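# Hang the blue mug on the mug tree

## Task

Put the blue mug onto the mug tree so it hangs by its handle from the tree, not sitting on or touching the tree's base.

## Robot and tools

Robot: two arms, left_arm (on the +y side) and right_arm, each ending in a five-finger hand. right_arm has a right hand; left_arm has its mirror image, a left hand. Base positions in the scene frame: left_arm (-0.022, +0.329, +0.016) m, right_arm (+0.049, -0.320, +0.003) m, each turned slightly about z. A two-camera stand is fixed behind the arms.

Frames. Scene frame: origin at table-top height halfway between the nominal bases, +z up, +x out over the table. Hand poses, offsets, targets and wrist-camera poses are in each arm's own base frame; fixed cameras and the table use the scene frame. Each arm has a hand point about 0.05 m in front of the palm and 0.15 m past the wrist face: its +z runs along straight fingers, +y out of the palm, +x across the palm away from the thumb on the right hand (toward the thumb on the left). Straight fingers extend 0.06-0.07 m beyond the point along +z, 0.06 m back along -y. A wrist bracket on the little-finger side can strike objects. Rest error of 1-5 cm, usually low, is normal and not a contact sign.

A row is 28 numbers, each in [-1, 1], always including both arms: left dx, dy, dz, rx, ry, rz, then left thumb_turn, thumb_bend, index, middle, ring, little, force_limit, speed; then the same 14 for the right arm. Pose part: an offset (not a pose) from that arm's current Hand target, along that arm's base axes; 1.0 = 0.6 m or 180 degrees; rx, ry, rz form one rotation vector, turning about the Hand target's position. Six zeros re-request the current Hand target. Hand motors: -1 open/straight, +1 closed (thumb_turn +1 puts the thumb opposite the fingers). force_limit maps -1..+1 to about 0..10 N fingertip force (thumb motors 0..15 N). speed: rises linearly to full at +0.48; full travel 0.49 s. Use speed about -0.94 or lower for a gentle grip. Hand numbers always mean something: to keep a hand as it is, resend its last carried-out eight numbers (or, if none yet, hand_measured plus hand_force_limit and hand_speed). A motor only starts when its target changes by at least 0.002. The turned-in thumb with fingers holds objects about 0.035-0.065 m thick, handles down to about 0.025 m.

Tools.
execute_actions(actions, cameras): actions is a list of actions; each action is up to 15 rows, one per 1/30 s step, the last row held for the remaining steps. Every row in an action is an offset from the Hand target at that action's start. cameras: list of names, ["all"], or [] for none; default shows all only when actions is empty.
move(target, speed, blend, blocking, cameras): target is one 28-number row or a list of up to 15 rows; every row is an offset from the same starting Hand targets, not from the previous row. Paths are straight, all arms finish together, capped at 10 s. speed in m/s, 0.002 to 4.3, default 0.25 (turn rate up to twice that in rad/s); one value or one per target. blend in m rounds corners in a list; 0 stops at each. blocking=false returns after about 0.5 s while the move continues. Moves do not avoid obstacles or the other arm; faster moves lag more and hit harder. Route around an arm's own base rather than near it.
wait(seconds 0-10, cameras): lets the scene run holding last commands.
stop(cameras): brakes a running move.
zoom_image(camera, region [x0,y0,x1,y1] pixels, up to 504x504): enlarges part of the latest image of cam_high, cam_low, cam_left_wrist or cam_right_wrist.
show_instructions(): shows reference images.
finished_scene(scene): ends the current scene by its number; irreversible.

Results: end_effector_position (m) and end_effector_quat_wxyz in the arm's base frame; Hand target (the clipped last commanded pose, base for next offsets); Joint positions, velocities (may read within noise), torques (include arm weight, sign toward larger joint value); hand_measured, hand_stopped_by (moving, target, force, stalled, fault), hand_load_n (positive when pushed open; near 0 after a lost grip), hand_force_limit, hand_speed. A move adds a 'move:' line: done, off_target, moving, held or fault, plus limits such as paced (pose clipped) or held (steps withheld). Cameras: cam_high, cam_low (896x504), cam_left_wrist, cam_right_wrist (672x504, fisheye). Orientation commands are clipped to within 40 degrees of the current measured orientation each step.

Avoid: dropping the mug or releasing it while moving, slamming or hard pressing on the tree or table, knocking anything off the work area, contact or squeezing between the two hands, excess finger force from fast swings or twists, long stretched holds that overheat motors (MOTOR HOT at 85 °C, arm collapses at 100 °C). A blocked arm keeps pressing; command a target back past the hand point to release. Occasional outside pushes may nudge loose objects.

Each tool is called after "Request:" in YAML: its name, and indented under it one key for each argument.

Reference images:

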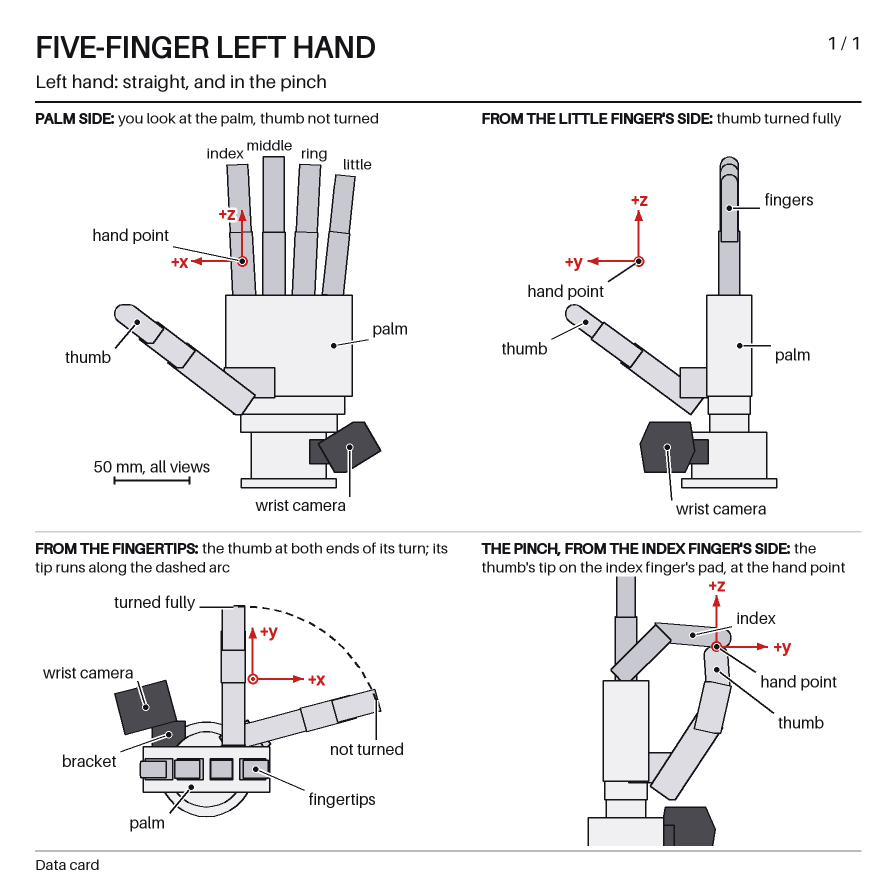

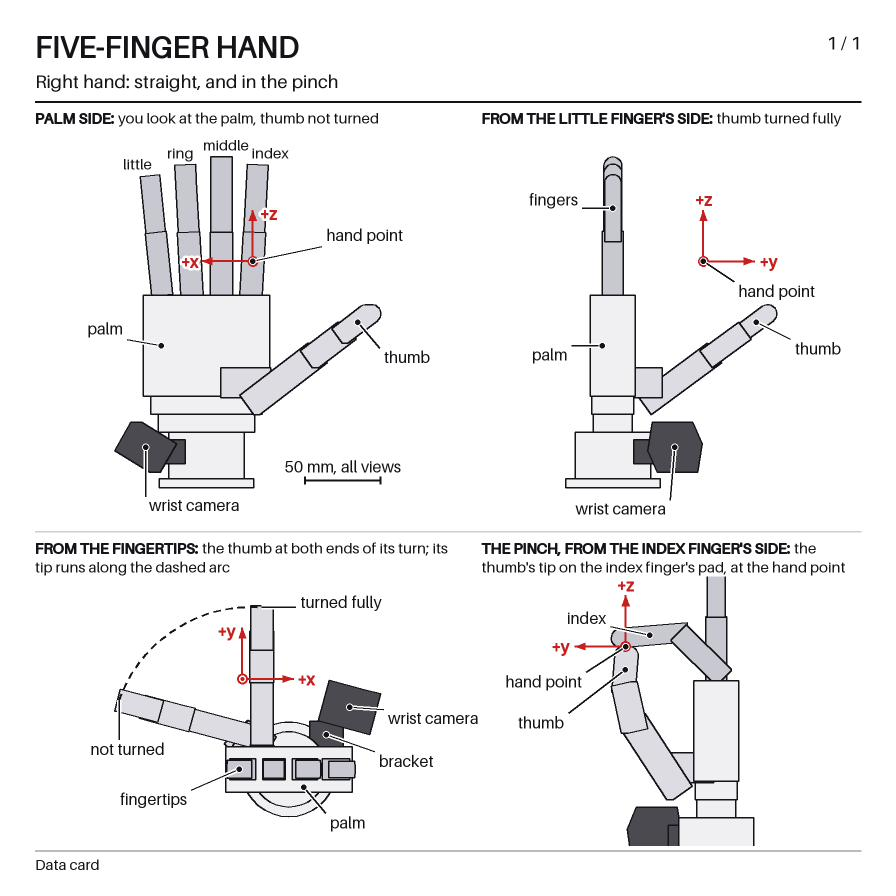

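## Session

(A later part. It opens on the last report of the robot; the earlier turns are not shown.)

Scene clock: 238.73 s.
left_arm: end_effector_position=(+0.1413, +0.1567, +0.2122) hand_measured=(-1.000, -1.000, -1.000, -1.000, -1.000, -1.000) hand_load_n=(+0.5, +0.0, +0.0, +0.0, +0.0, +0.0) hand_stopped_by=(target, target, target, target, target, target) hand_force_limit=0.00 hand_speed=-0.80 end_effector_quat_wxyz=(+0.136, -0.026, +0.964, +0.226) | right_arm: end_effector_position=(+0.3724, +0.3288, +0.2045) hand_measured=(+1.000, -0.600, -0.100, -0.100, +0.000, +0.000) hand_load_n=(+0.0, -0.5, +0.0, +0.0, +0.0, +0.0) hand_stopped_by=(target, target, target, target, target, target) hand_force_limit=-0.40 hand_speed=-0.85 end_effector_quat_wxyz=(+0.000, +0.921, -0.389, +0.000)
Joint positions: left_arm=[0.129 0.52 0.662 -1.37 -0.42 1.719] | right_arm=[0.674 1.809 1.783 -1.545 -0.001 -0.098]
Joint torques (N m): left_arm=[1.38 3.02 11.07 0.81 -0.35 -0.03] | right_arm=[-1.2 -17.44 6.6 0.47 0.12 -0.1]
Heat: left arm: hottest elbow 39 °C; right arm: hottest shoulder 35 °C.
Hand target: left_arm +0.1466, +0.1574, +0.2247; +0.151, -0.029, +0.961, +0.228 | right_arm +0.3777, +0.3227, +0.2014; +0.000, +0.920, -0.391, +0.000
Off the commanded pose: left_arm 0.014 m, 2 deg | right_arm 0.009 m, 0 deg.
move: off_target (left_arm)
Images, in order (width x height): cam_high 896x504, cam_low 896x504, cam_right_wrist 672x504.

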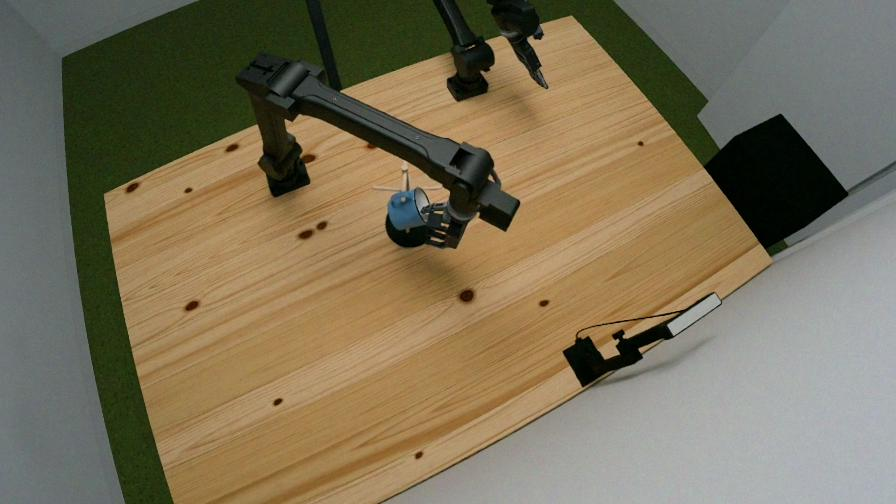

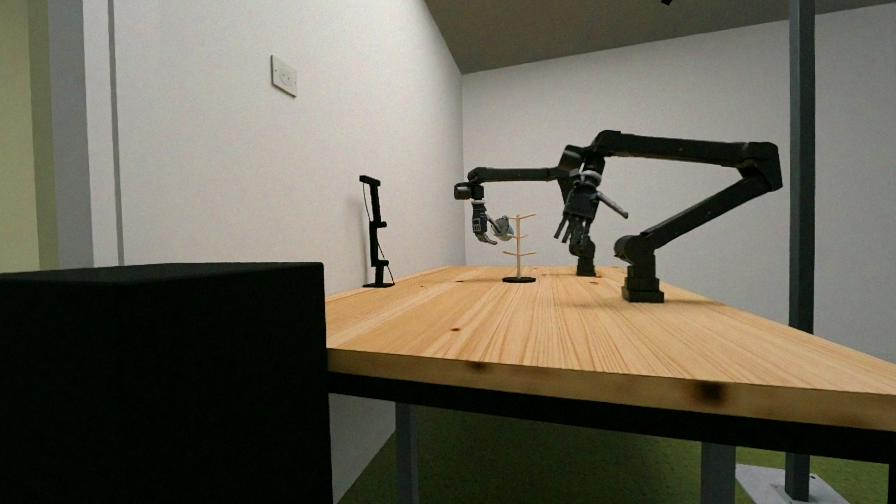

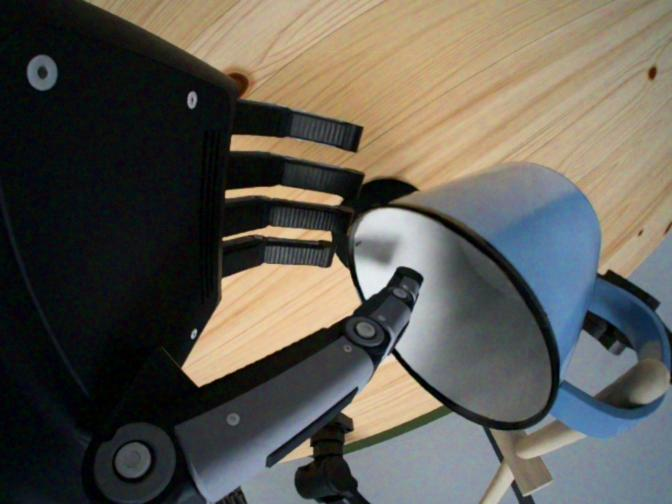

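Request:
move:
  target:
    - [0,0,0,0,0,0,-1,-1,-1,-1,-1,-1,0,-0.8,0,0,0,0,0,0,1,-0.6,-1,-1,-1,-1,-0.4,-0.4]
    - [0,0,0,0,0,0,-1,-1,-1,-1,-1,-1,0,-0.8,0.0571,0.0821,0.06,0,0,0,1,-0.6,-1,-1,-1,-1,-0.4,-0.4]
  speed: 0.04
  cameras: ["cam_high","cam_low","cam_right_wrist"]

Request:
zoom_image:
  camera: "cam_high"
  region: [355, 160, 445, 250]

Request:
zoom_image:
  camera: "cam_low"
  region: [465, 195, 545, 285]

Scene clock: 244.63 s.
left_arm: end_effector_position=(+0.1413, +0.1567, +0.2122) hand_measured=(-1.000, -1.000, -1.000, -1.000, -1.000, -1.000) hand_load_n=(+0.0, +0.0, +0.0, +0.0, +0.0, +0.0) hand_stopped_by=(target, target, target, target, target, target) hand_force_limit=0.00 hand_speed=-0.80 end_effector_quat_wxyz=(+0.136, -0.026, +0.964, +0.226) | right_arm: end_effector_position=(+0.4083, +0.3582, +0.2389) hand_measured=(+1.000, -0.600, -1.000, -1.000, -1.000, -1.000) hand_load_n=(+0.0, +0.0, +0.0, +0.0, +0.0, +0.0) hand_stopped_by=(target, target, target, target, target, target) hand_force_limit=-0.40 hand_speed=-0.40 end_effector_quat_wxyz=(-0.013, +0.920, -0.392, +0.006)
Joint positions: left_arm=[0.129 0.52 0.662 -1.37 -0.42 1.719] | right_arm=[0.674 1.93 2.055 -1.667 -0.001 -0.09]
Joint torques (N m): left_arm=[1.38 2.49 11.21 0.96 -0.29 0.03] | right_arm=[1.14 -16.56 10.22 -0.08 0.06 0.12]
Heat: left arm: hottest elbow 39 °C; right arm: hottest shoulder 35 °C.
Hand target: left_arm +0.1466, +0.1574, +0.2247; +0.151, -0.029, +0.961, +0.228 | right_arm +0.4120, +0.3720, +0.2374; +0.000, +0.920, -0.391, +0.000
Off the commanded pose: left_arm 0.014 m, 2 deg | right_arm 0.014 m, 2 deg.
joint sent to its limit (right arm) — joint 4 (wrist pitch), lower limit. The joint targets still meet the commanded pose.
move: off_target (left_arm, right_arm)
Images, in order (width x height): cam_high 896x504, cam_low 896x504, cam_right_wrist 672x504.

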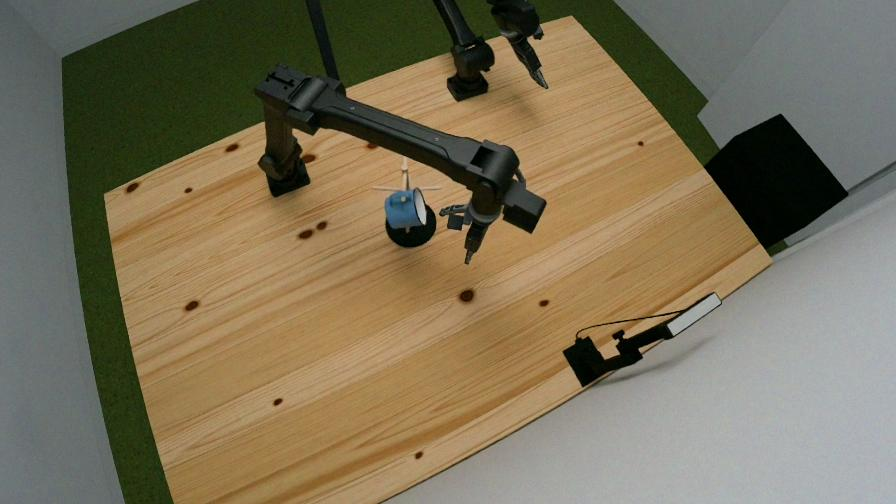

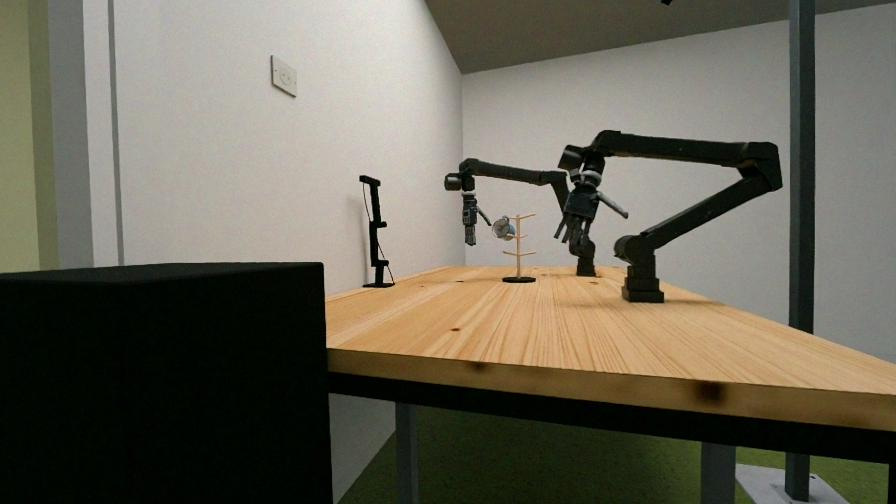

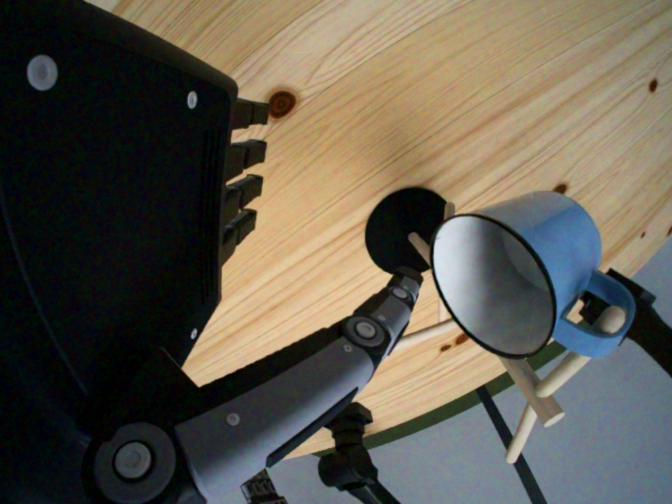

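Scaled by 5.600 from the camera's 896x504 image, which has a finer 1280x720 frame.

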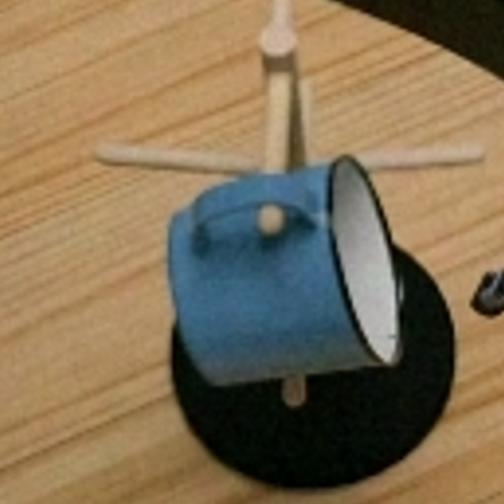

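Scaled by 5.600 from the camera's 896x504 image, which has a finer 1280x720 frame.

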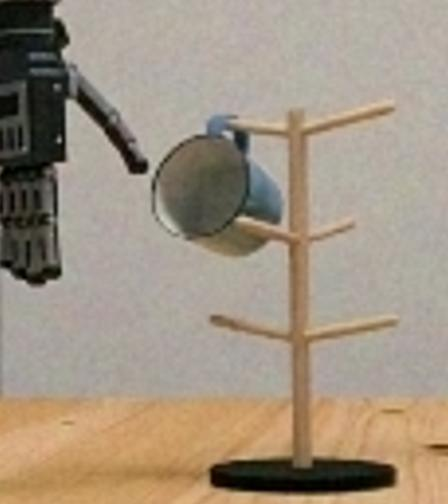

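Request:
finished_scene:
  scene: 1

The scene is finished: the task was done.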